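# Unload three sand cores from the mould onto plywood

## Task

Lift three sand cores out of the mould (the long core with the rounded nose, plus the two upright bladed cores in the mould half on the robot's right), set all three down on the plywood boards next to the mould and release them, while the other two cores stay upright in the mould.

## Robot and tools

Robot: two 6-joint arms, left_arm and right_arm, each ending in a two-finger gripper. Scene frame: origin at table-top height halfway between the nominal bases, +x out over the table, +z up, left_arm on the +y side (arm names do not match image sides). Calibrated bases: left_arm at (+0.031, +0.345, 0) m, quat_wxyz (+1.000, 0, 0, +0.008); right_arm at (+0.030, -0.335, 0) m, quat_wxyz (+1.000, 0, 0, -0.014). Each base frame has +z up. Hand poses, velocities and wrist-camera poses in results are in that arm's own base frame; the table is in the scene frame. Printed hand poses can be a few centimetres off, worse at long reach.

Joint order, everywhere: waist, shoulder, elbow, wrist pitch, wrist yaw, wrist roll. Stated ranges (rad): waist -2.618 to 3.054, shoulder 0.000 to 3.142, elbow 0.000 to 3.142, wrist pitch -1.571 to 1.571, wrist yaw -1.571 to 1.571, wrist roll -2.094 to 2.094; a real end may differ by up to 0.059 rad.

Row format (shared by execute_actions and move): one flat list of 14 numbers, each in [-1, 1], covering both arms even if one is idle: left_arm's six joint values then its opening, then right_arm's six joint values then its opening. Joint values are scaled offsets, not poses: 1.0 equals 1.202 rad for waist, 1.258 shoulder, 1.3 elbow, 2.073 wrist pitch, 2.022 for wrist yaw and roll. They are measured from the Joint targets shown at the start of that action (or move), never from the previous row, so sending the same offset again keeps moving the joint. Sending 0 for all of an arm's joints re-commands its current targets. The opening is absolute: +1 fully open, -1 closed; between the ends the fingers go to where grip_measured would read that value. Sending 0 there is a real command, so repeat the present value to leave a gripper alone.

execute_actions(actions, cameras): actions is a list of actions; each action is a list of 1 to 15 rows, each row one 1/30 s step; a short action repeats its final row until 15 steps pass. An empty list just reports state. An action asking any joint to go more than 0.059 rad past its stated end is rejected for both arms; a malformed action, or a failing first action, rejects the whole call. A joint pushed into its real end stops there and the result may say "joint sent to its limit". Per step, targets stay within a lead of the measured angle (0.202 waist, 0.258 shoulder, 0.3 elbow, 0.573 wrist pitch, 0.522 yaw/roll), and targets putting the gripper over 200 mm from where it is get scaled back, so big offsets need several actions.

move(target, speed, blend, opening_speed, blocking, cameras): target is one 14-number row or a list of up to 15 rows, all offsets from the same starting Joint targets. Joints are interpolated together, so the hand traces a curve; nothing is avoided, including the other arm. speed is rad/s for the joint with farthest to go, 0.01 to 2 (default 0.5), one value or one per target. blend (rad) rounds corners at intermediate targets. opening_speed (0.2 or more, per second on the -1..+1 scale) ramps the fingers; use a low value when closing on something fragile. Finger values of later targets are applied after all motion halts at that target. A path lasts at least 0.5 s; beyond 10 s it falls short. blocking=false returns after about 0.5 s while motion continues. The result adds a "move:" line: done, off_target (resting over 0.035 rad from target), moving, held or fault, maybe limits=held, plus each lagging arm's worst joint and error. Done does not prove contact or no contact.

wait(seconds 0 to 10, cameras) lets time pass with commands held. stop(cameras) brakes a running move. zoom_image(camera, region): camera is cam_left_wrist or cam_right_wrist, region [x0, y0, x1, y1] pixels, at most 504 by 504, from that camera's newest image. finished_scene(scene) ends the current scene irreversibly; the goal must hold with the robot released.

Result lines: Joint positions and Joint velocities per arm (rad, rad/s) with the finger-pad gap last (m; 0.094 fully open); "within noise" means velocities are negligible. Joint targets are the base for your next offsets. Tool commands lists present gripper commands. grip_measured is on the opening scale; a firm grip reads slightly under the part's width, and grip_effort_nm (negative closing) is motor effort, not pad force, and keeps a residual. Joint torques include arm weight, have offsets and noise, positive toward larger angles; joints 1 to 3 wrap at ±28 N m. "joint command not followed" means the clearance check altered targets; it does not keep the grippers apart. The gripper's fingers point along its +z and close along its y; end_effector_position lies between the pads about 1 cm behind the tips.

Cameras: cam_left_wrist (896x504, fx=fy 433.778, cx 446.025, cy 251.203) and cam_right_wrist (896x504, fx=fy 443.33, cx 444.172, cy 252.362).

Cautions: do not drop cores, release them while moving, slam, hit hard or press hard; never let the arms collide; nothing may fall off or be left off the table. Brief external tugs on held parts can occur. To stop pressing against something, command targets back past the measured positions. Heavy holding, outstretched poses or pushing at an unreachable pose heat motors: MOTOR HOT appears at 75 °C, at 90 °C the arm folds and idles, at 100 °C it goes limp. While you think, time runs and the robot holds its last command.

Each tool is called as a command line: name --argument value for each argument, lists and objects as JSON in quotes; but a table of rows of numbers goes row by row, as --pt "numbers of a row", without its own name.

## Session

execute_actions --actions '[]'

Scene clock: 0.00 s.
left_arm: end_effector_position=(+0.3919, -0.2703, +0.3417) grip_measured=+1.000 grip_effort_nm=n/a end_effector_quat_wxyz=(+0.564, +0.433, +0.543, -0.447) | right_arm: end_effector_position=(+0.3255, +0.0985, +0.1807) grip_measured=+1.000 grip_effort_nm=n/a end_effector_quat_wxyz=(+0.100, -0.217, +0.970, -0.037)
Joint positions: left_arm=[-0.271 1.676 1.232 0.519 1.072 -0.062 0.094] | right_arm=[0.342 1.662 1.591 -1.308 0.097 -0.107 0.094]
Joint velocities: within noise
Joint torques (N m): no reading
Heat: left arm: 31 °C; right arm: 34 °C.
Joint targets: left_arm=[-0.271 1.667 1.240 0.516 1.072 -0.062] | right_arm=[0.342 1.652 1.601 -1.306 0.099 -0.106]
Tool commands: left_gripper/opening=+1.0 right_gripper/opening=+1.0

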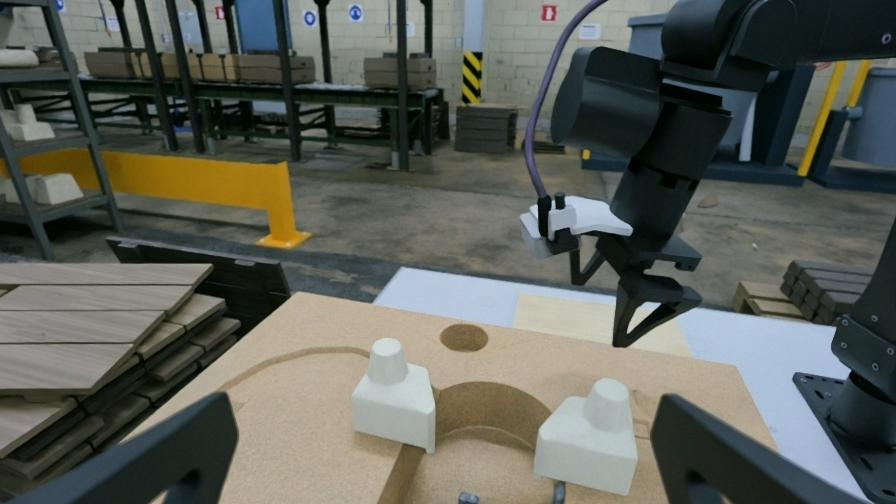

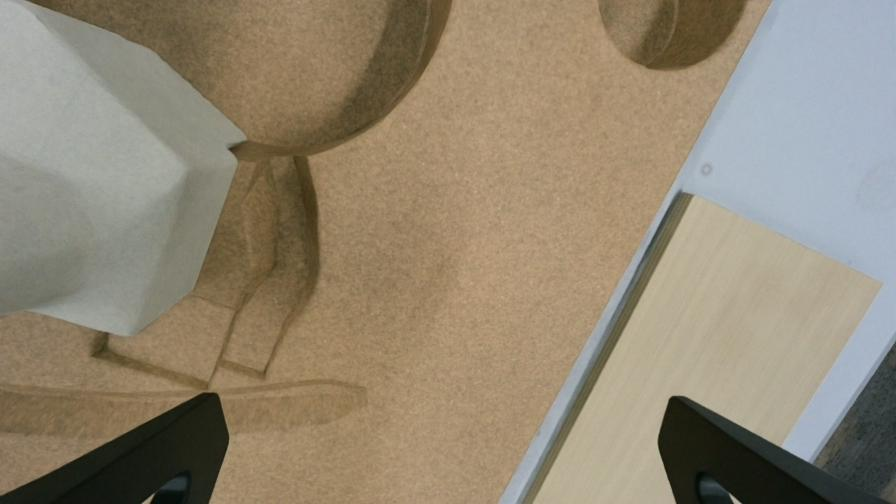

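move --pt "-0.095 -0.146 0.138 -0.414 -0.265 0.016 0.3 0 -0.22 0.05 0.02 0 0 1.0" --pt "-0.191 -0.292 0.277 -0.828 -0.53 0.031 0.3 0.131 -0.28 -0.001 0.051 -0.049 0.052 1.0" --speed 1.2 --blend 0.1

Scene clock: 6.30 s.
left_arm: end_effector_position=(+0.2838, -0.1533, +0.2972) grip_measured=+0.302 grip_effort_nm=-0.066 end_effector_quat_wxyz=(+0.306, +0.230, +0.920, -0.082) | right_arm: end_effector_position=(+0.2827, +0.1513, +0.3029) grip_measured=+1.000 grip_effort_nm=0.022 end_effector_quat_wxyz=(+0.307, -0.234, +0.920, +0.072)
Joint positions: left_arm=[-0.493 1.313 1.578 -1.192 0.009 -0.006 0.061] | right_arm=[0.492 1.32 1.61 -1.219 0.007 -0.008 0.094]
Joint velocities: within noise
Joint torques (N m): left_arm=[-0.46 -4.51 6.69 1.53 -0.06 0] | right_arm=[0.66 -5.05 4.41 1.24 -0.09 0.03]
Heat: left arm: 32 °C; right arm: 36 °C.
Joint targets: left_arm=[-0.501 1.299 1.600 -1.201 0.000 0.001] | right_arm=[0.500 1.300 1.599 -1.200 0.000 -0.001]
move: done

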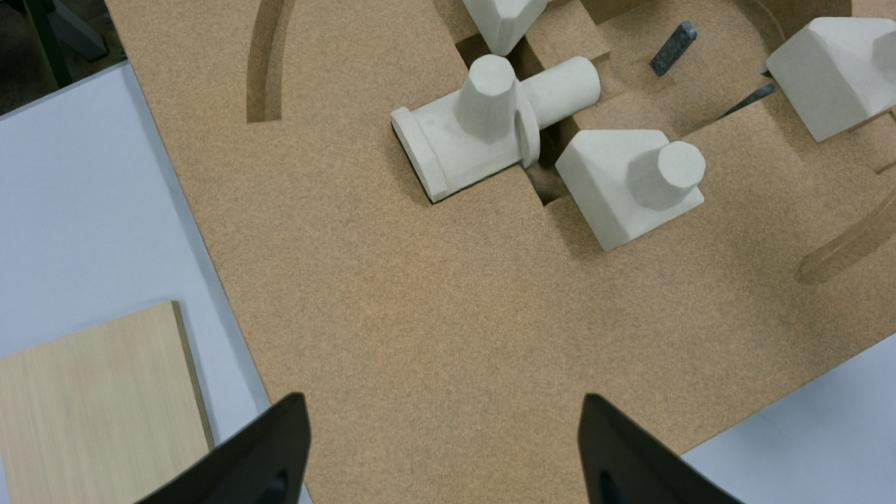

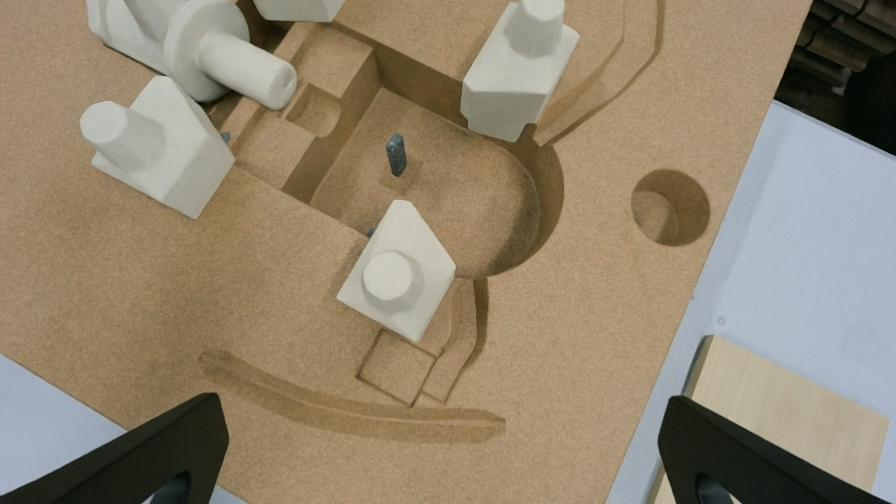

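move --target '[-0.045,0.744,0.654,-0.096,0,0,0.3,0.105,0.407,0.205,-0.098,0.059,0.325,1.0]' --speed 0.9

Scene clock: 15.40 s.
left_arm: end_effector_position=(+0.4276, -0.2611, +0.2049) grip_measured=+0.302 grip_effort_nm=-0.066 end_effector_quat_wxyz=(+0.181, +0.264, +0.946, -0.055) | right_arm: end_effector_position=(+0.3171, +0.2046, +0.1999) grip_measured=+1.000 grip_effort_nm=0.027 end_effector_quat_wxyz=(+0.116, +0.020, +0.993, +0.020)
Joint positions: left_arm=[-0.547 2.226 2.427 -1.392 0.008 -0.005 0.061] | right_arm=[0.621 1.809 1.836 -1.388 0.106 0.649 0.094]
Joint velocities: within noise
Joint torques (N m): left_arm=[-0.51 -10.07 6.6 1.1 -0.07 0.02] | right_arm=[0.46 -7.17 7.58 0.32 0.19 0.02]
Heat: left arm: 33 °C; right arm: 36 °C.
Joint targets: left_arm=[-0.555 2.235 2.450 -1.400 0.000 0.001] | right_arm=[0.626 1.812 1.866 -1.403 0.119 0.656]
move: done

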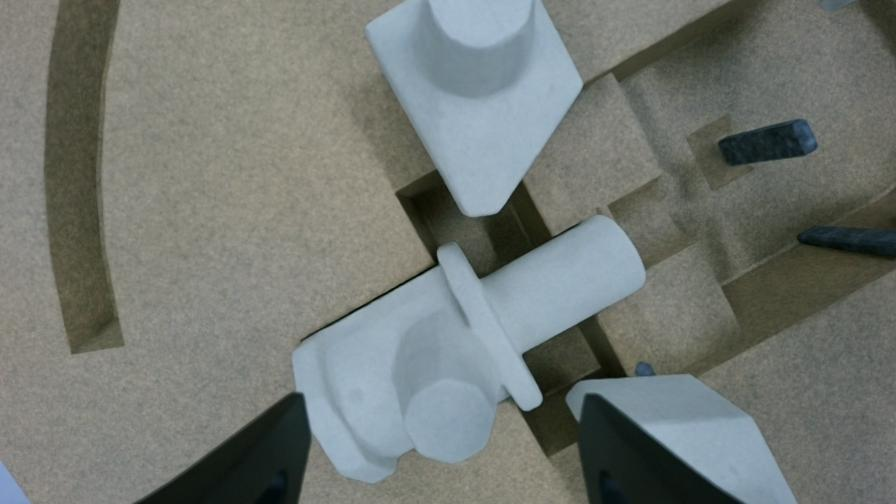

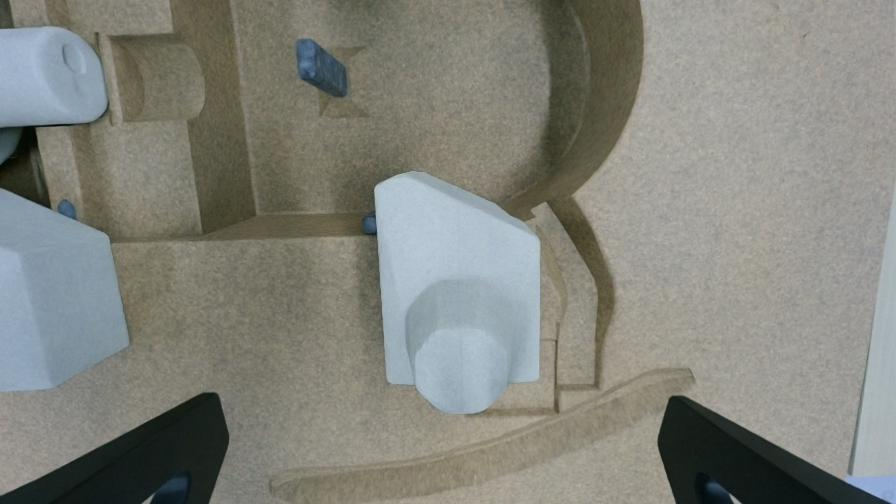

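move --target '[0,-0.128,-0.331,0.166,0,0,0.3,-0.013,0.028,-0.212,0.116,0,0,1.0]' --speed 0.4

Scene clock: 21.83 s.
left_arm: end_effector_position=(+0.4328, -0.2643, +0.1516) grip_measured=+0.302 grip_effort_nm=-0.061 end_effector_quat_wxyz=(+0.194, +0.263, +0.943, -0.059) | right_arm: end_effector_position=(+0.3190, +0.2059, +0.1284) grip_measured=+1.000 grip_effort_nm=0.027 end_effector_quat_wxyz=(+0.092, +0.019, +0.996, +0.002)
Joint positions: left_arm=[-0.547 2.125 2.029 -1.067 0.008 -0.005 0.061] | right_arm=[0.621 1.839 1.599 -1.179 0.107 0.65 0.094]
Joint velocities: within noise
Joint torques (N m): left_arm=[-0.42 -14.26 4.45 1.35 -0.07 0] | right_arm=[-0.9 -7.16 4.74 0.54 0.15 0.03]
Heat: left arm: 34 °C; right arm: 38 °C.
Joint targets: left_arm=[-0.555 2.074 2.020 -1.055 0.000 0.001] | right_arm=[0.610 1.847 1.590 -1.163 0.119 0.656]
move: off_target (left_arm); left_arm: the shoulder is farthest, 0.051 rad from its target

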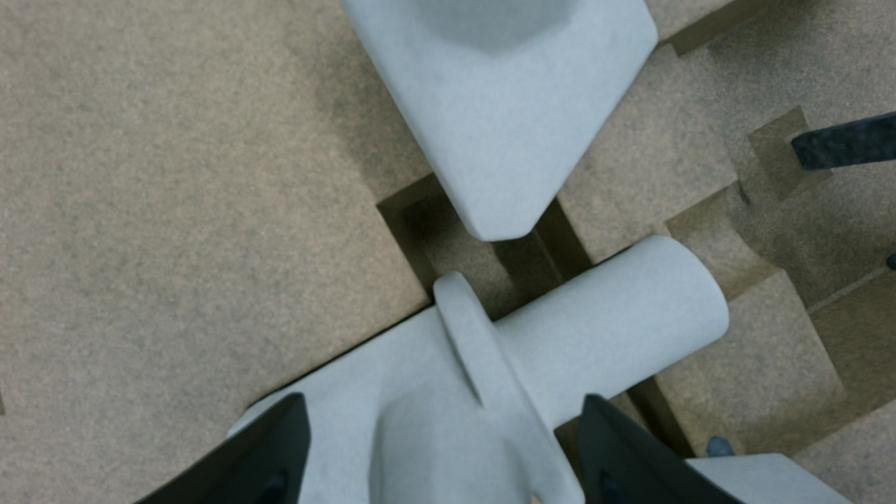

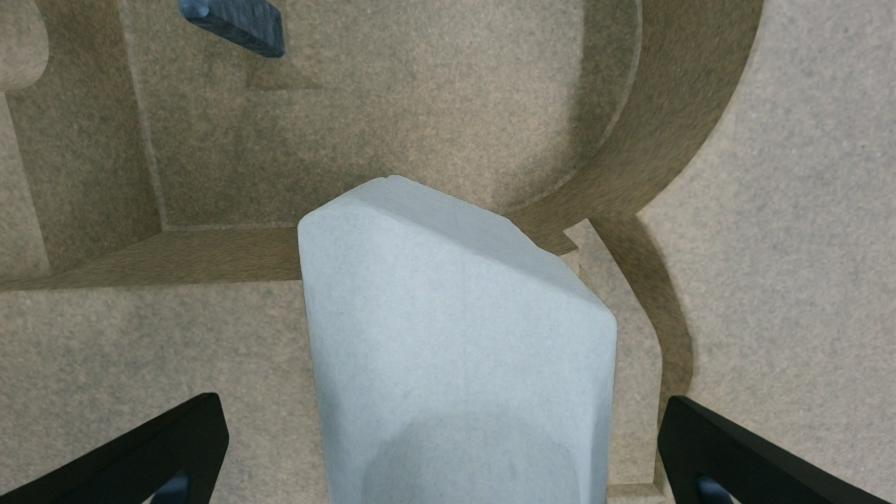

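move --pt "0 0 0.022 0 0 0 0.3 0 0 0 0 0 0 1.0" --pt "0 0 0.022 0 0 0 -0.45 0 0 0 0 0 0 0.08" --speed 0.4 --opening_speed 0.8

Scene clock: 27.87 s.
left_arm: end_effector_position=(+0.4320, -0.2660, +0.1516) grip_measured=-0.373 grip_effort_nm=-0.999 end_effector_quat_wxyz=(+0.194, +0.265, +0.943, -0.060) | right_arm: end_effector_position=(+0.3201, +0.2043, +0.1285) grip_measured=+0.160 grip_effort_nm=-0.999 end_effector_quat_wxyz=(+0.093, +0.021, +0.995, +0.000)
Joint positions: left_arm=[-0.551 2.125 2.029 -1.066 0.009 -0.005 0.029] | right_arm=[0.617 1.839 1.599 -1.179 0.11 0.651 0.054]
Joint velocities: within noise
Joint torques (N m): left_arm=[-0.24 -14.24 6.74 1.32 -0.07 0.02] | right_arm=[-0.58 -7.15 4.71 0.52 0.13 0.02]
Heat: left arm: 36 °C; right arm: 37 °C.
Joint targets: left_arm=[-0.555 2.074 2.049 -1.056 0.000 0.001] | right_arm=[0.610 1.847 1.590 -1.162 0.119 0.656]
move: off_target (left_arm); target 2's new numbers were sent with left_arm's shoulder 0.051 rad from that target; left_arm: the shoulder is farthest, 0.051 rad from its target

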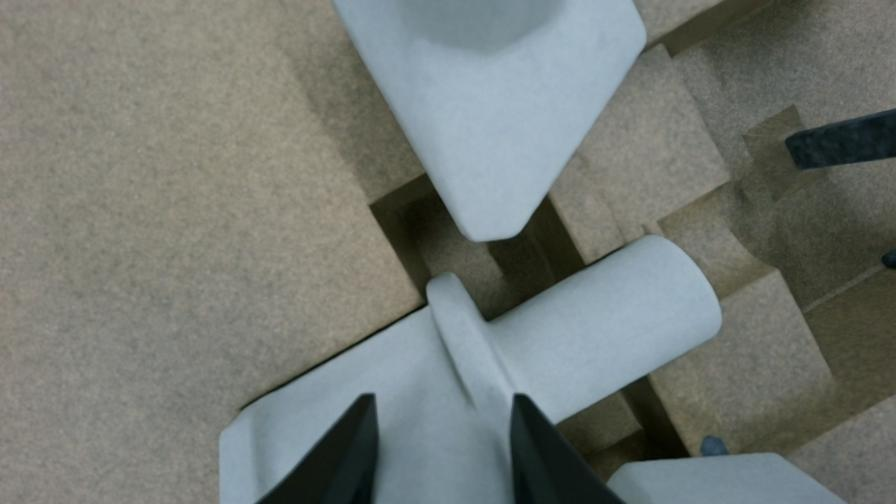

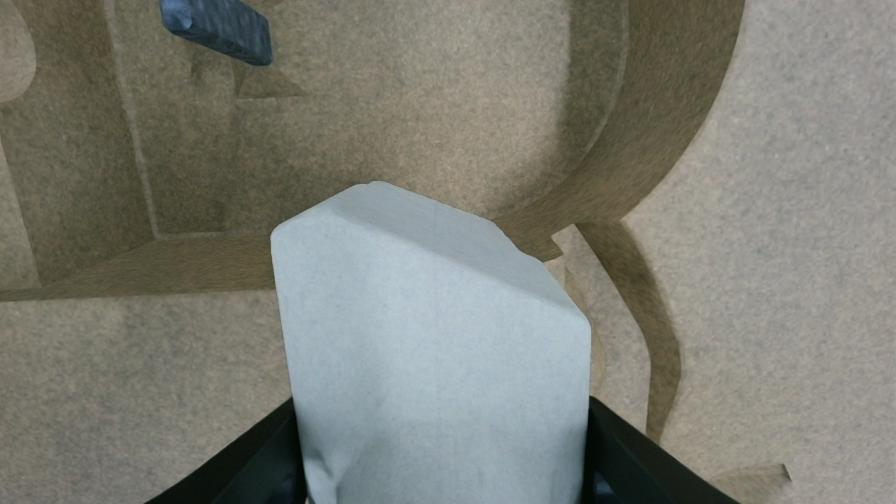

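move --pt "0 0 0 0 0 0 -0.45 0 0 0.119 -0.068 0 0 0.08" --pt "0 0 0 0 0 0 -0.45 0 0.016 0.246 -0.13 0 0 0.08" --pt "0 0 0 0 0 0 -0.45 0 -0.159 0.246 -0.13 0 0 0.08" --pt "-0.003 0.136 0.305 -0.166 0 0 -0.45 -0.99 -0.159 0.246 -0.13 -0.104 -0.634 0.08" --pt "-0.003 0.02 0.309 -0.176 0 0 -0.45 -0.995 -0.159 0.1 -0.05 -0.104 -0.634 0.08" --pt "-0.003 -0.099 0.249 -0.229 0 0 -0.45 -0.995 -0.159 0.0 0.02 -0.104 -0.634 0.08" --speed '[0.4,0.4,0.5,0.7,0.5,0.5]' --blend 0.05

Scene clock: 38.50 s.
left_arm: end_effector_position=(+0.3618, -0.2233, +0.2750) grip_measured=-0.373 grip_effort_nm=-0.994 end_effector_quat_wxyz=(+0.181, +0.267, +0.945, -0.055) | right_arm: end_effector_position=(+0.3178, -0.1930, +0.1845) grip_measured=+0.159 grip_effort_nm=-1.004 end_effector_quat_wxyz=(+0.150, -0.024, +0.987, -0.058)
Joint positions: left_arm=[-0.552 1.988 2.363 -1.565 0.007 -0.003 0.029] | right_arm=[-0.584 1.669 1.584 -1.171 -0.075 -0.62 0.054]
Joint velocities: within noise
Joint torques (N m): left_arm=[-0.42 -11.4 4.96 1.56 -0.05 -0.02] | right_arm=[-0.13 -8.32 5.98 1.07 -0.2 -0.11]
Heat: left arm: 39 °C; right arm: 38 °C.
Joint targets: left_arm=[-0.558 1.950 2.372 -1.530 0.000 0.001] | right_arm=[-0.586 1.647 1.590 -1.121 -0.091 -0.626]
move: off_target (left_arm, right_arm); left_arm: the shoulder is farthest, 0.039 rad from its target; right_arm: the wrist pitch is farthest, 0.051 rad from its target

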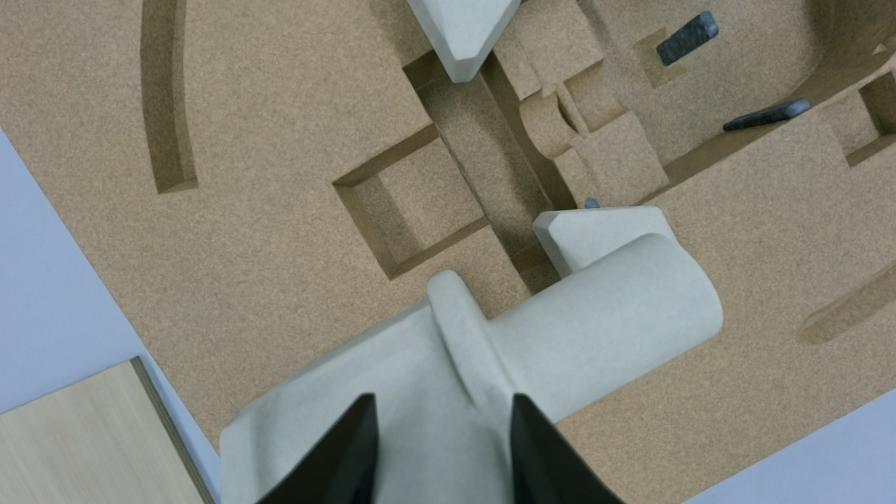

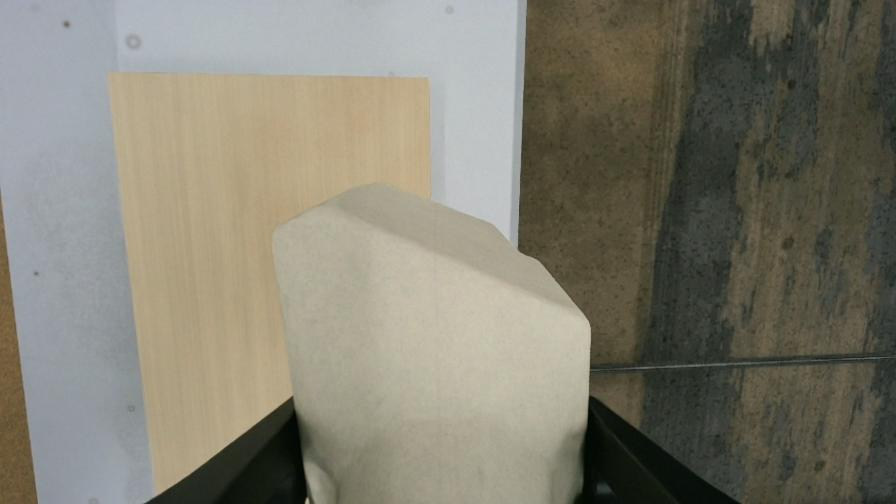

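move --target '[0.728,0,0,0,0,0,-0.45,0.146,-0.228,-0.355,0.010,0.009,0.109,0.08]' --speed 0.7

Scene clock: 52.80 s.
left_arm: end_effector_position=(+0.4026, +0.1368, +0.2749) grip_measured=-0.373 grip_effort_nm=-0.999 end_effector_quat_wxyz=(+0.187, -0.160, +0.969, +0.033) | right_arm: end_effector_position=(+0.2496, -0.0951, +0.1259) grip_measured=+0.159 grip_effort_nm=-1.004 end_effector_quat_wxyz=(+0.089, -0.001, +0.996, +0.000)
Joint positions: left_arm=[0.323 1.988 2.363 -1.565 -0.005 -0.003 0.029] | right_arm=[-0.416 1.398 1.126 -1.135 -0.072 -0.412 0.054]
Joint velocities: within noise
Joint torques (N m): left_arm=[-0.39 -11.36 4.86 1.56 0.08 -0.01] | right_arm=[0.5 -7.31 5.6 0.69 -0.06 0.02]
Heat: left arm: 43 °C; right arm: 41 °C.
Joint targets: left_arm=[0.317 1.950 2.372 -1.530 0.000 0.001] | right_arm=[-0.410 1.360 1.129 -1.100 -0.073 -0.405]
move: off_target (left_arm, right_arm); left_arm: the shoulder is farthest, 0.038 rad from its target; right_arm: the shoulder is farthest, 0.038 rad from its target

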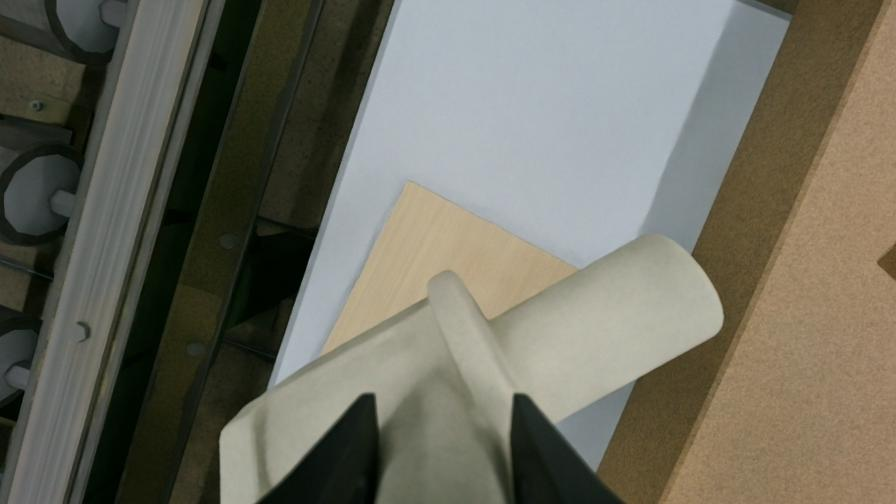

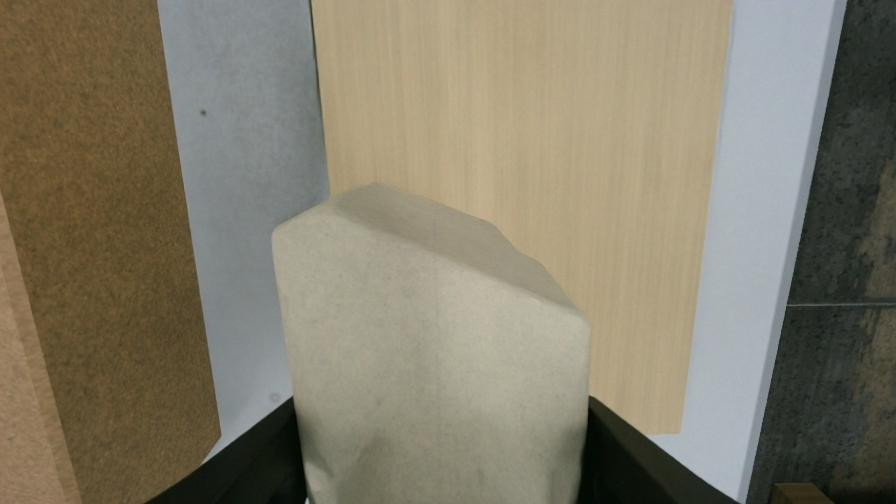

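move --target '[-0.036,-0.437,-0.848,0.231,-0.114,-0.285,-0.45,-0.074,0.068,-0.090,0.077,-0.005,-0.043,0.08]' --speed 0.6

Scene clock: 72.20 s.
left_arm: end_effector_position=(+0.2891, +0.1214, +0.1575) grip_measured=-0.374 grip_effort_nm=-0.999 end_effector_quat_wxyz=(+0.156, -0.420, +0.891, +0.076) | right_arm: end_effector_position=(+0.2489, -0.1172, +0.0876) grip_measured=+0.159 grip_effort_nm=-1.004 end_effector_quat_wxyz=(+0.089, +0.000, +0.996, -0.006)
Joint positions: left_arm=[0.282 1.455 1.26 -1.086 -0.199 -0.569 0.029] | right_arm=[-0.491 1.446 1.014 -0.976 -0.073 -0.485 0.054]
Joint velocities: within noise
Joint torques (N m): left_arm=[-0.58 -9.03 5.81 1.38 -0.46 -0.13] | right_arm=[-0.73 -4.6 5.15 0.73 -0.14 -0.11]
Heat: left arm: 45 °C; right arm: 39 °C.
Joint targets: left_arm=[0.274 1.400 1.270 -1.051 -0.230 -0.575] | right_arm=[-0.499 1.445 1.012 -0.941 -0.083 -0.492]
move: off_target (left_arm); left_arm: the shoulder is farthest, 0.055 rad from its target

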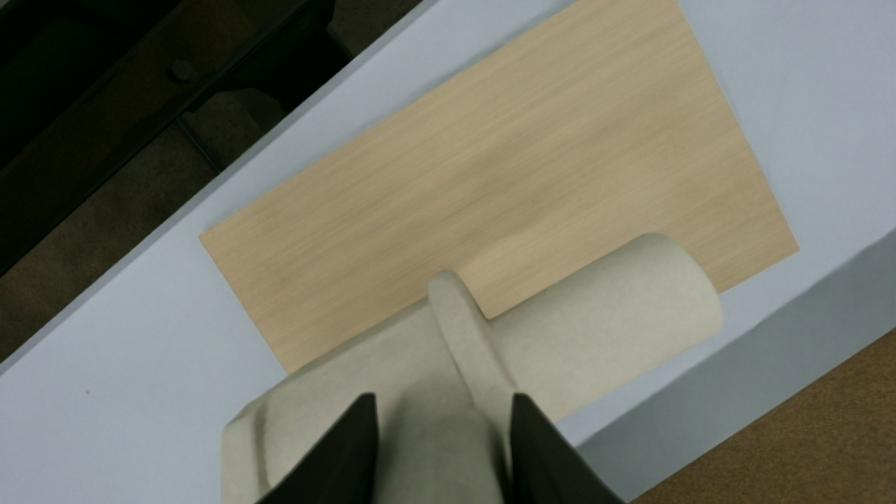

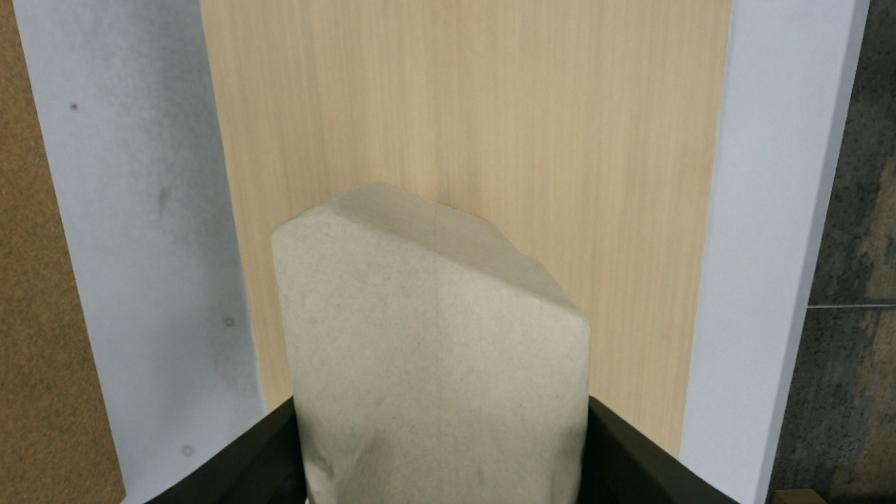

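move --target '[0,0,-0.131,0.1,0,0,-0.45,0,0.003,-0.010,0.008,0,0,0.08]' --speed 0.2

Scene clock: 82.10 s.
left_arm: end_effector_position=(+0.2944, +0.1232, +0.1183) grip_measured=-0.374 grip_effort_nm=-0.999 end_effector_quat_wxyz=(+0.173, -0.420, +0.887, +0.074) | right_arm: end_effector_position=(+0.2484, -0.1168, +0.0863) grip_measured=+0.159 grip_effort_nm=-1.004 end_effector_quat_wxyz=(+0.088, -0.001, +0.996, -0.006)
Joint positions: left_arm=[0.282 1.452 1.091 -0.885 -0.2 -0.57 0.029] | right_arm=[-0.491 1.446 1.008 -0.972 -0.073 -0.486 0.054]
Joint velocities: within noise
Joint torques (N m): left_arm=[-0.58 -8.77 5.71 1.5 -0.44 -0.14] | right_arm=[-0.75 -4.3 4.53 0.83 -0.14 -0.11]
Heat: left arm: 44 °C; right arm: 37 °C.
Joint targets: left_arm=[0.274 1.400 1.100 -0.844 -0.231 -0.575] | right_arm=[-0.499 1.449 0.999 -0.924 -0.083 -0.492]
move: off_target (left_arm, right_arm); left_arm: the shoulder is farthest, 0.052 rad from its target; right_arm: the wrist pitch is farthest, 0.047 rad from its target

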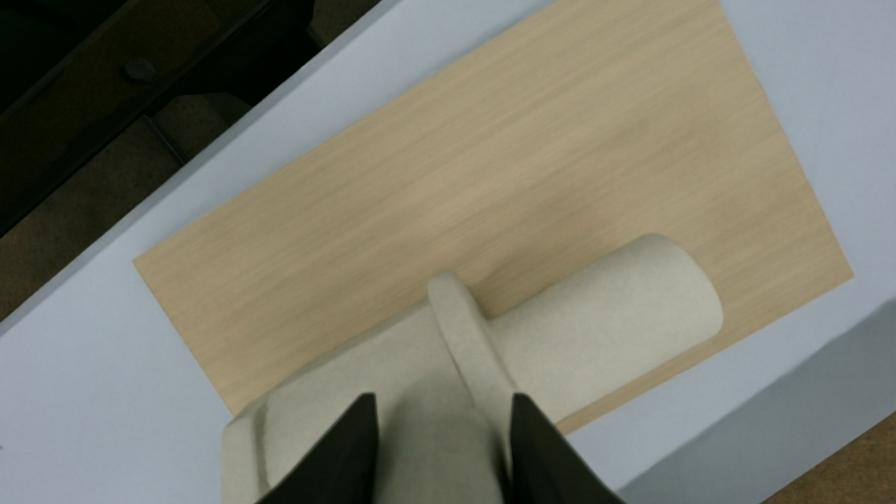

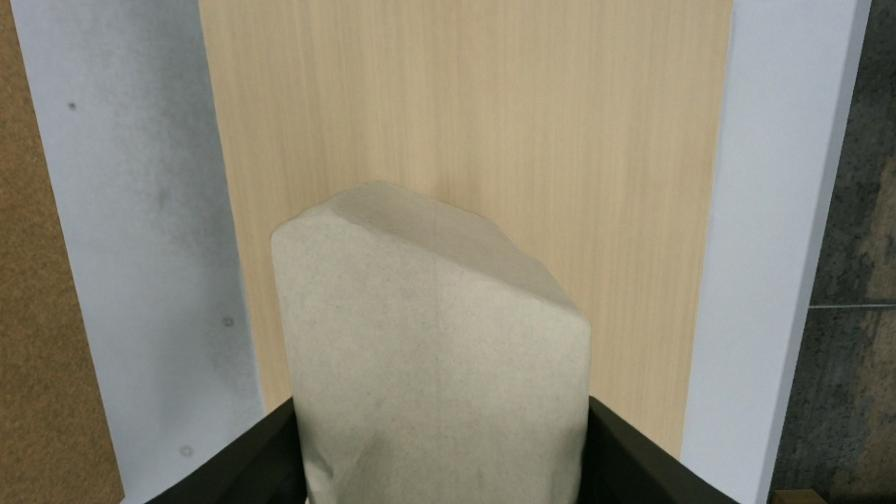

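move --target '[0,0,-0.025,0.010,0,0,-0.45,0,0.004,-0.012,0.004,0,0,0.08]' --speed 0.12

Scene clock: 85.90 s.
left_arm: end_effector_position=(+0.2927, +0.1229, +0.1140) grip_measured=-0.374 grip_effort_nm=-0.999 end_effector_quat_wxyz=(+0.175, -0.421, +0.887, +0.075) | right_arm: end_effector_position=(+0.2476, -0.1161, +0.0852) grip_measured=+0.159 grip_effort_nm=-1.004 end_effector_quat_wxyz=(+0.087, -0.001, +0.996, -0.004)
Joint positions: left_arm=[0.282 1.444 1.066 -0.864 -0.202 -0.571 0.029] | right_arm=[-0.491 1.446 1.005 -0.971 -0.075 -0.486 0.054]
Joint velocities: within noise
Joint torques (N m): left_arm=[-0.59 -8.13 5.14 1.53 -0.41 -0.1] | right_arm=[-0.77 -3.89 3.71 0.9 -0.12 -0.11]
Heat: left arm: 42 °C; right arm: 37 °C.
Joint targets: left_arm=[0.274 1.400 1.067 -0.823 -0.231 -0.576] | right_arm=[-0.499 1.454 0.983 -0.916 -0.083 -0.492]
move: off_target (left_arm, right_arm); left_arm: the shoulder is farthest, 0.044 rad from its target; right_arm: the wrist pitch is farthest, 0.056 rad from its target

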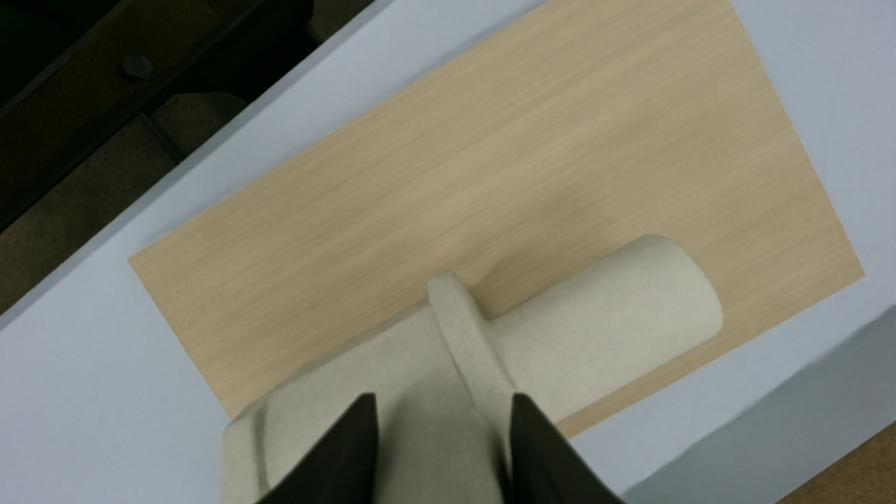

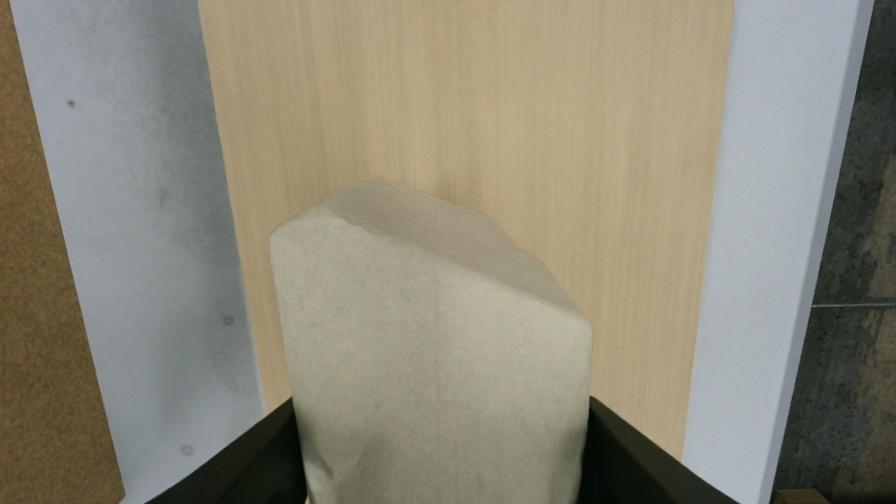

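move --pt "0 0 -0.012 0.004 0 0 -0.45 0 -0.004 0.010 -0.002 0 0 0.08" --pt "0 0 -0.012 0.004 0 0 0.1 0 -0.004 0.010 -0.002 0 0 0.5" --pt "0 -0.05 0.03 -0.01 0 0 0.1 0 -0.034 0.13 -0.084 0 0 0.5" --pt "0 -0.2 0.03 -0.01 0 0 0.1 0 -0.15 0.25 -0.16 0 0 0.5" --speed '[0.12,0.2,0.25,0.4]' --blend '[0,0,0.03,0]' --opening_speed 0.4

Scene clock: 95.20 s.
left_arm: end_effector_position=(+0.2897, +0.1248, +0.2082) grip_measured=+0.098 grip_effort_nm=0.120 end_effector_quat_wxyz=(+0.332, -0.421, +0.842, +0.055) | right_arm: end_effector_position=(+0.2465, -0.1150, +0.2006) grip_measured=+0.497 grip_effort_nm=0.178 end_effector_quat_wxyz=(+0.171, -0.004, +0.984, -0.047)
Joint positions: left_arm=[0.282 1.162 1.084 -0.836 -0.217 -0.571 0.052] | right_arm=[-0.491 1.274 1.285 -1.233 -0.078 -0.486 0.07]
Joint velocities: within noise
Joint torques (N m): left_arm=[-0.62 -3.88 7.3 1.53 -0.23 -0.12] | right_arm=[-0.66 -3.95 7.25 0.55 -0.1 -0.11]
Heat: left arm: 41 °C; right arm: 36 °C.
Joint targets: left_arm=[0.274 1.148 1.106 -0.844 -0.230 -0.575] | right_arm=[-0.499 1.266 1.308 -1.247 -0.083 -0.492]
move: done; target 2's new numbers were sent with right_arm's wrist pitch 0.051 rad from that target

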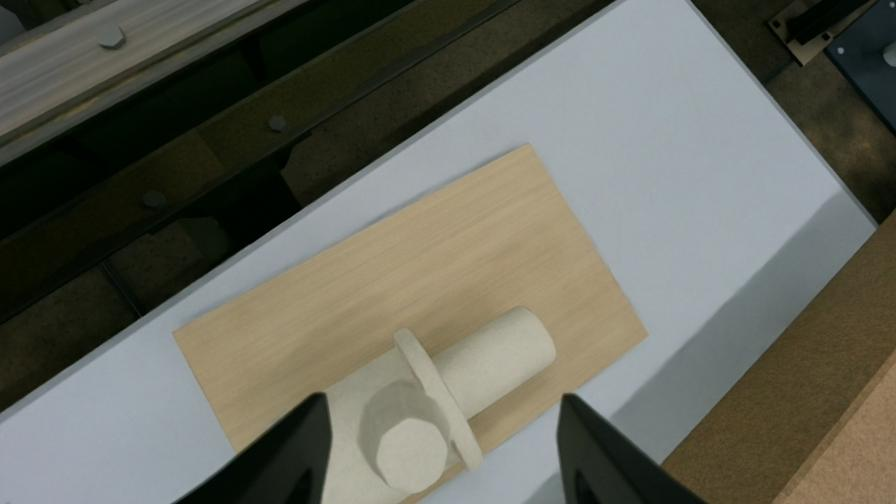

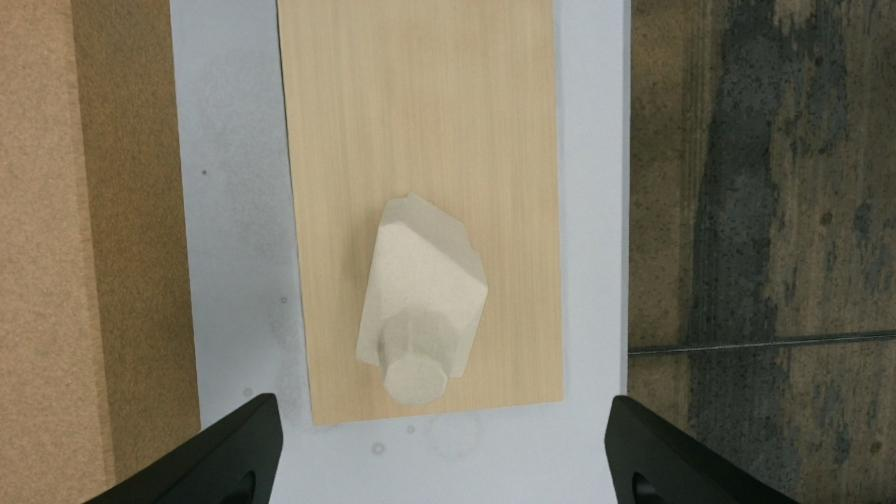

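move --pt "0 0 0 0 0 0 0.1 0.5 0.05 0.35 -0.05 0.1 0.25 1.0" --pt "0 0 0 0 0 0 0.1 0.818 0.652 0.600 0.113 0.176 0.450 1.0" --speed 0.9 --blend 0.15 --opening_speed 1.0 --cameras '["cam_right_wrist"]'

Scene clock: 103.20 s.
left_arm: end_effector_position=(+0.2897, +0.1248, +0.2082) grip_measured=+0.098 grip_effort_nm=0.120 end_effector_quat_wxyz=(+0.332, -0.421, +0.842, +0.055) | right_arm: end_effector_position=(+0.4763, +0.2028, +0.1868) grip_measured=+0.997 grip_effort_nm=0.178 end_effector_quat_wxyz=(+0.278, -0.005, +0.961, -0.005)
Joint positions: left_arm=[0.282 1.162 1.084 -0.836 -0.217 -0.571 0.052] | right_arm=[0.489 2.092 2.058 -1.031 0.259 0.41 0.094]
Joint velocities: within noise
Joint torques (N m): left_arm=[-0.5 -3.79 7.27 1.53 -0.25 -0.12] | right_arm=[-0.44 -10.52 8.08 1.04 0.22 0.06]
Heat: left arm: 38 °C; right arm: 36 °C.
Joint targets: left_arm=[0.274 1.148 1.106 -0.844 -0.230 -0.575] | right_arm=[0.484 2.086 2.088 -1.013 0.273 0.418]
move: done
Images, in order (width x height): cam_right_wrist 896x504.

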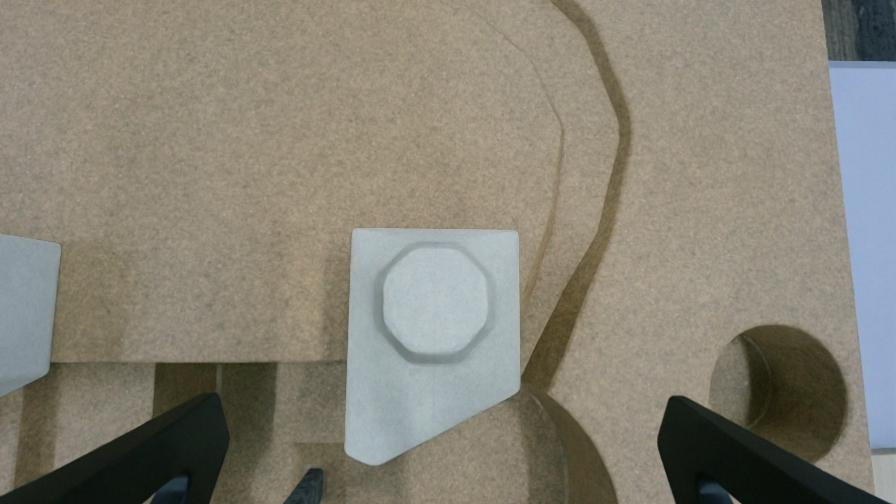

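move --pt "0 0 0 0 0 0 0.1 -0.011 0.065 -0.148 0.132 0 0 1.0" --pt "0 0 0 0 0 0 0.1 -0.011 0.065 -0.148 0.132 0 0 0.08" --speed 0.4 --opening_speed 0.9 --cameras '["cam_right_wrist"]'

Scene clock: 111.97 s.
left_arm: end_effector_position=(+0.2897, +0.1249, +0.2082) grip_measured=+0.098 grip_effort_nm=0.125 end_effector_quat_wxyz=(+0.332, -0.421, +0.842, +0.055) | right_arm: end_effector_position=(+0.5076, +0.2067, +0.1277) grip_measured=+0.164 grip_effort_nm=-1.004 end_effector_quat_wxyz=(+0.300, +0.008, +0.954, -0.002)
Joint positions: left_arm=[0.282 1.162 1.084 -0.836 -0.217 -0.571 0.052] | right_arm=[0.472 2.16 1.903 -0.76 0.271 0.412 0.055]
Joint velocities: within noise
Joint torques (N m): left_arm=[-0.64 -3.79 7.28 1.51 -0.24 -0.09] | right_arm=[-0.12 -10.11 5.38 1.12 0.11 0.02]
Heat: left arm: 37 °C; right arm: 38 °C.
Joint targets: left_arm=[0.274 1.148 1.106 -0.844 -0.231 -0.575] | right_arm=[0.471 2.168 1.896 -0.740 0.273 0.418]
move: done
Images, in order (width x height): cam_right_wrist 896x504.

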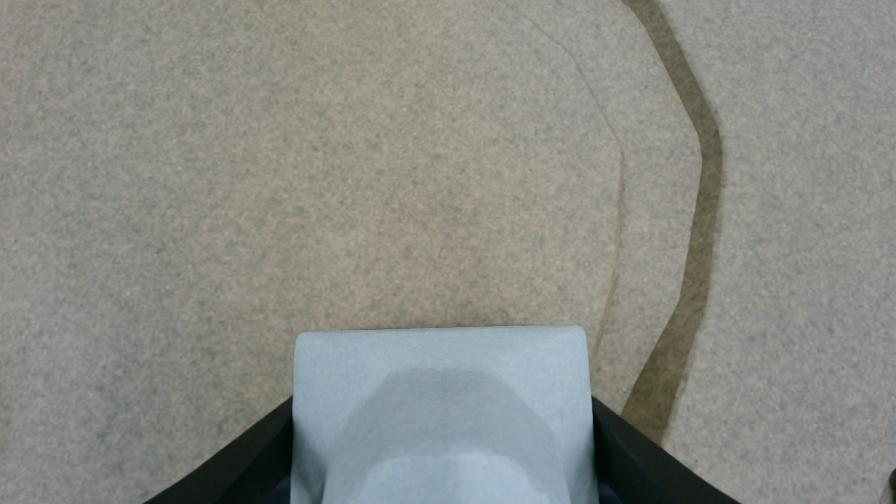

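move --pt "0 0 0 0 0 0 0.1 0 -0.048 0.119 -0.087 0 0 0.08" --pt "0 0 0 0 0 0 0.1 0 -0.088 0.235 -0.174 0 0 0.08" --pt "0 0 0 0 0 0 0.1 0 -0.287 0.235 -0.304 0 0 0.08" --pt "0 0 0 0 0 0 0.1 -0.677 -0.40 -0.05 -0.20 -0.18 -0.365 0.08" --pt "0 0 0 0 0 0 0.1 -0.677 -0.312 -0.37 -0.078 -0.18 -0.365 0.08" --speed '[0.4,0.4,0.6,0.8,0.5]' --blend 0.06 --cameras '["cam_right_wrist"]'

Scene clock: 125.03 s.
left_arm: end_effector_position=(+0.2897, +0.1249, +0.2082) grip_measured=+0.098 grip_effort_nm=0.120 end_effector_quat_wxyz=(+0.332, -0.421, +0.842, +0.055) | right_arm: end_effector_position=(+0.3711, -0.1188, +0.1026) grip_measured=+0.164 grip_effort_nm=-0.999 end_effector_quat_wxyz=(+0.135, +0.012, +0.991, -0.005)
Joint positions: left_arm=[0.282 1.162 1.084 -0.836 -0.217 -0.571 0.052] | right_arm=[-0.348 1.785 1.408 -0.935 -0.079 -0.314 0.055]
Joint velocities: within noise
Joint torques (N m): left_arm=[-0.55 -3.79 7.25 1.54 -0.25 -0.14] | right_arm=[0.49 -8.23 5.96 0.87 -0.16 -0.11]
Heat: left arm: 36 °C; right arm: 42 °C.
Joint targets: left_arm=[0.274 1.148 1.106 -0.844 -0.231 -0.575] | right_arm=[-0.343 1.775 1.415 -0.901 -0.091 -0.321]
move: done
Images, in order (width x height): cam_right_wrist 896x504.

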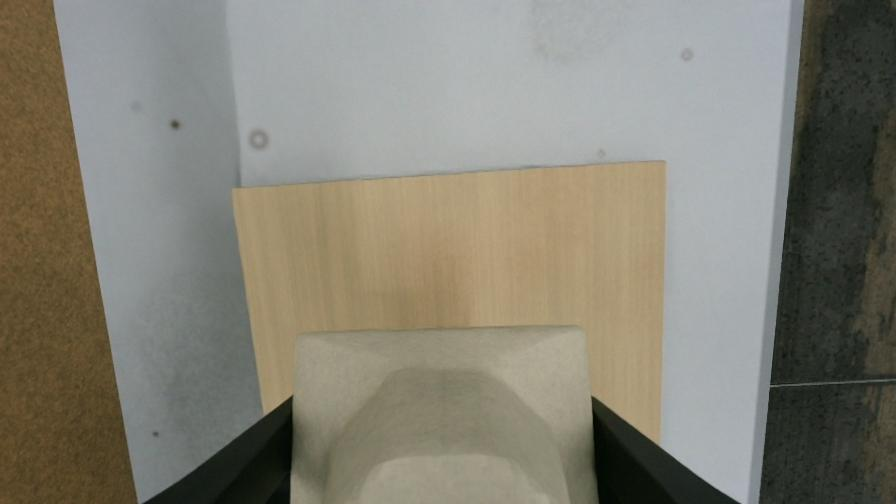

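move --target '[0,0,0,0,0,0,0.1,0,0.02,-0.062,0.04,0,0,0.08]' --speed 0.2 --cameras '["cam_right_wrist"]'

Scene clock: 129.33 s.
left_arm: end_effector_position=(+0.2897, +0.1249, +0.2082) grip_measured=+0.098 grip_effort_nm=0.110 end_effector_quat_wxyz=(+0.332, -0.421, +0.842, +0.055) | right_arm: end_effector_position=(+0.3710, -0.1122, +0.0774) grip_measured=+0.164 grip_effort_nm=-1.004 end_effector_quat_wxyz=(+0.132, +0.006, +0.991, +0.004)
Joint positions: left_arm=[0.282 1.162 1.084 -0.836 -0.217 -0.571 0.052] | right_arm=[-0.339 1.804 1.332 -0.851 -0.092 -0.315 0.055]
Joint velocities: within noise
Joint torques (N m): left_arm=[-0.62 -3.93 7.32 1.54 -0.25 -0.13] | right_arm=[-0.39 -7.8 5.52 0.84 -0.04 -0.11]
Heat: left arm: 37 °C; right arm: 41 °C.
Joint targets: left_arm=[0.274 1.148 1.106 -0.844 -0.231 -0.575] | right_arm=[-0.343 1.801 1.334 -0.818 -0.091 -0.320]
move: done
Images, in order (width x height): cam_right_wrist 896x504.

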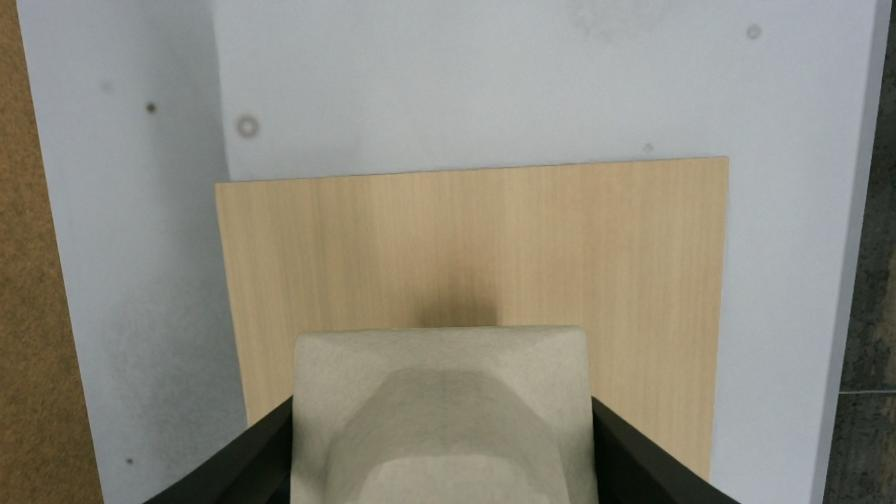

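move --target '[0,0,0,0,0,0,0.1,0,0.016,-0.014,0.01,0,0,0.08]' --speed 0.12 --cameras '["cam_right_wrist"]'

Scene clock: 133.07 s.
left_arm: end_effector_position=(+0.2897, +0.1249, +0.2082) grip_measured=+0.098 grip_effort_nm=0.129 end_effector_quat_wxyz=(+0.332, -0.421, +0.842, +0.055) | right_arm: end_effector_position=(+0.3725, -0.1127, +0.0714) grip_measured=+0.164 grip_effort_nm=-1.004 end_effector_quat_wxyz=(+0.132, +0.006, +0.991, +0.004)
Joint positions: left_arm=[0.282 1.162 1.084 -0.836 -0.217 -0.571 0.052] | right_arm=[-0.339 1.816 1.322 -0.829 -0.092 -0.315 0.055]
Joint velocities: within noise
Joint torques (N m): left_arm=[-0.57 -3.78 7.28 1.55 -0.23 -0.11] | right_arm=[-0.38 -7.24 4.98 0.81 -0.05 -0.1]
Heat: left arm: 37 °C; right arm: 41 °C.
Joint targets: left_arm=[0.274 1.148 1.106 -0.844 -0.231 -0.575] | right_arm=[-0.343 1.820 1.316 -0.798 -0.091 -0.320]
move: done
Images, in order (width x height): cam_right_wrist 896x504.

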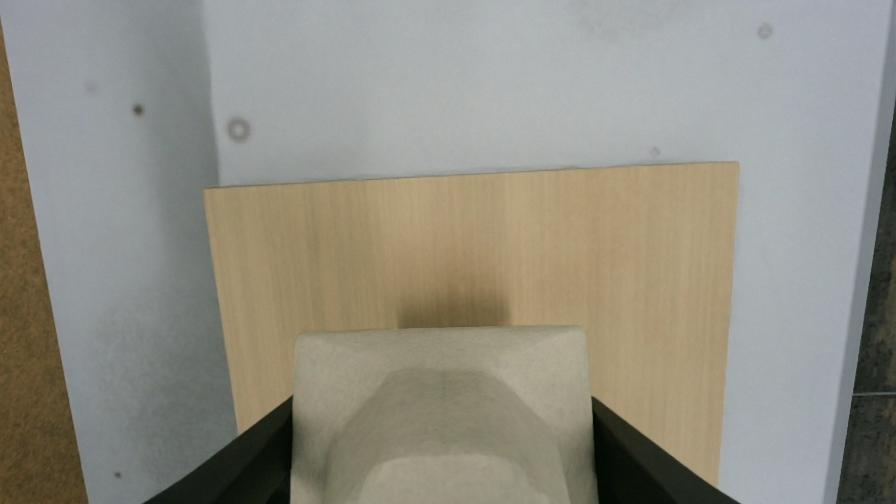

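move --pt "0 0 0 0 0 0 0.1 0 0.010 -0.008 0.003 0 0 0.08" --pt "0 0 0 0 0 0 0.1 0 0.004 -0.002 0.0 0 0 0.08" --pt "0 0 0 0 0 0 0.1 0 0.004 -0.002 0.0 0 0 0.5" --pt "0 0 0 0 0 0 0.1 0 -0.04 0.25 -0.19 0 0 0.5" --pt "0 0 0 0 0 0 0.1 0 -0.18 0.3 -0.3 0 0 0.5" --speed '[0.12,0.12,0.2,0.3,0.5]' --blend '[0,0,0,0.04,0]' --opening_speed 0.35 --cameras '["cam_right_wrist"]'

Scene clock: 141.03 s.
left_arm: end_effector_position=(+0.2897, +0.1249, +0.2082) grip_measured=+0.098 grip_effort_nm=0.110 end_effector_quat_wxyz=(+0.332, -0.421, +0.842, +0.055) | right_arm: end_effector_position=(+0.3155, -0.0927, +0.2214) grip_measured=+0.497 grip_effort_nm=0.183 end_effector_quat_wxyz=(+0.130, +0.006, +0.991, +0.004)
Joint positions: left_arm=[0.282 1.162 1.084 -0.836 -0.217 -0.571 0.052] | right_arm=[-0.339 1.605 1.684 -1.405 -0.092 -0.315 0.07]
Joint velocities: within noise
Joint torques (N m): left_arm=[-0.53 -3.85 7.28 1.52 -0.24 -0.11] | right_arm=[-0.4 -6.53 6.87 0.41 -0.04 -0.1]
Heat: left arm: 37 °C; right arm: 40 °C.
Joint targets: left_arm=[0.274 1.148 1.106 -0.844 -0.231 -0.575] | right_arm=[-0.343 1.594 1.706 -1.420 -0.091 -0.320]
move: done
Images, in order (width x height): cam_right_wrist 896x504.

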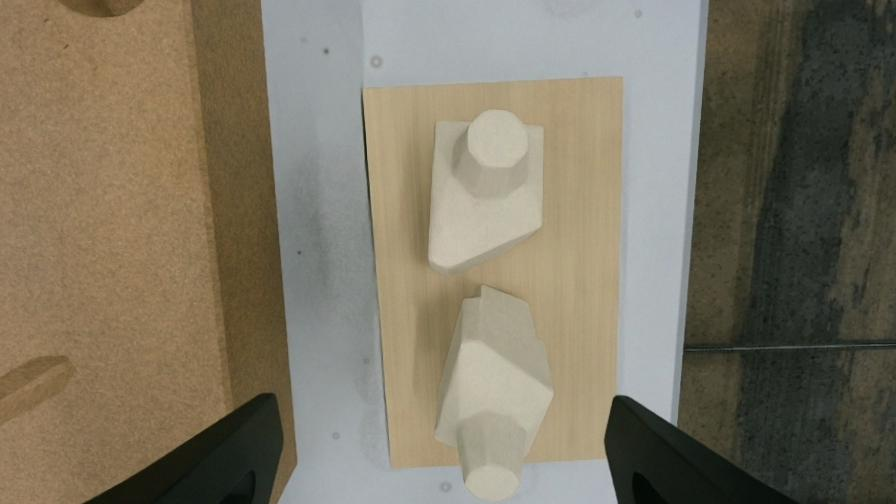

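finished_scene --scene 2

The scene is finished: the task was done.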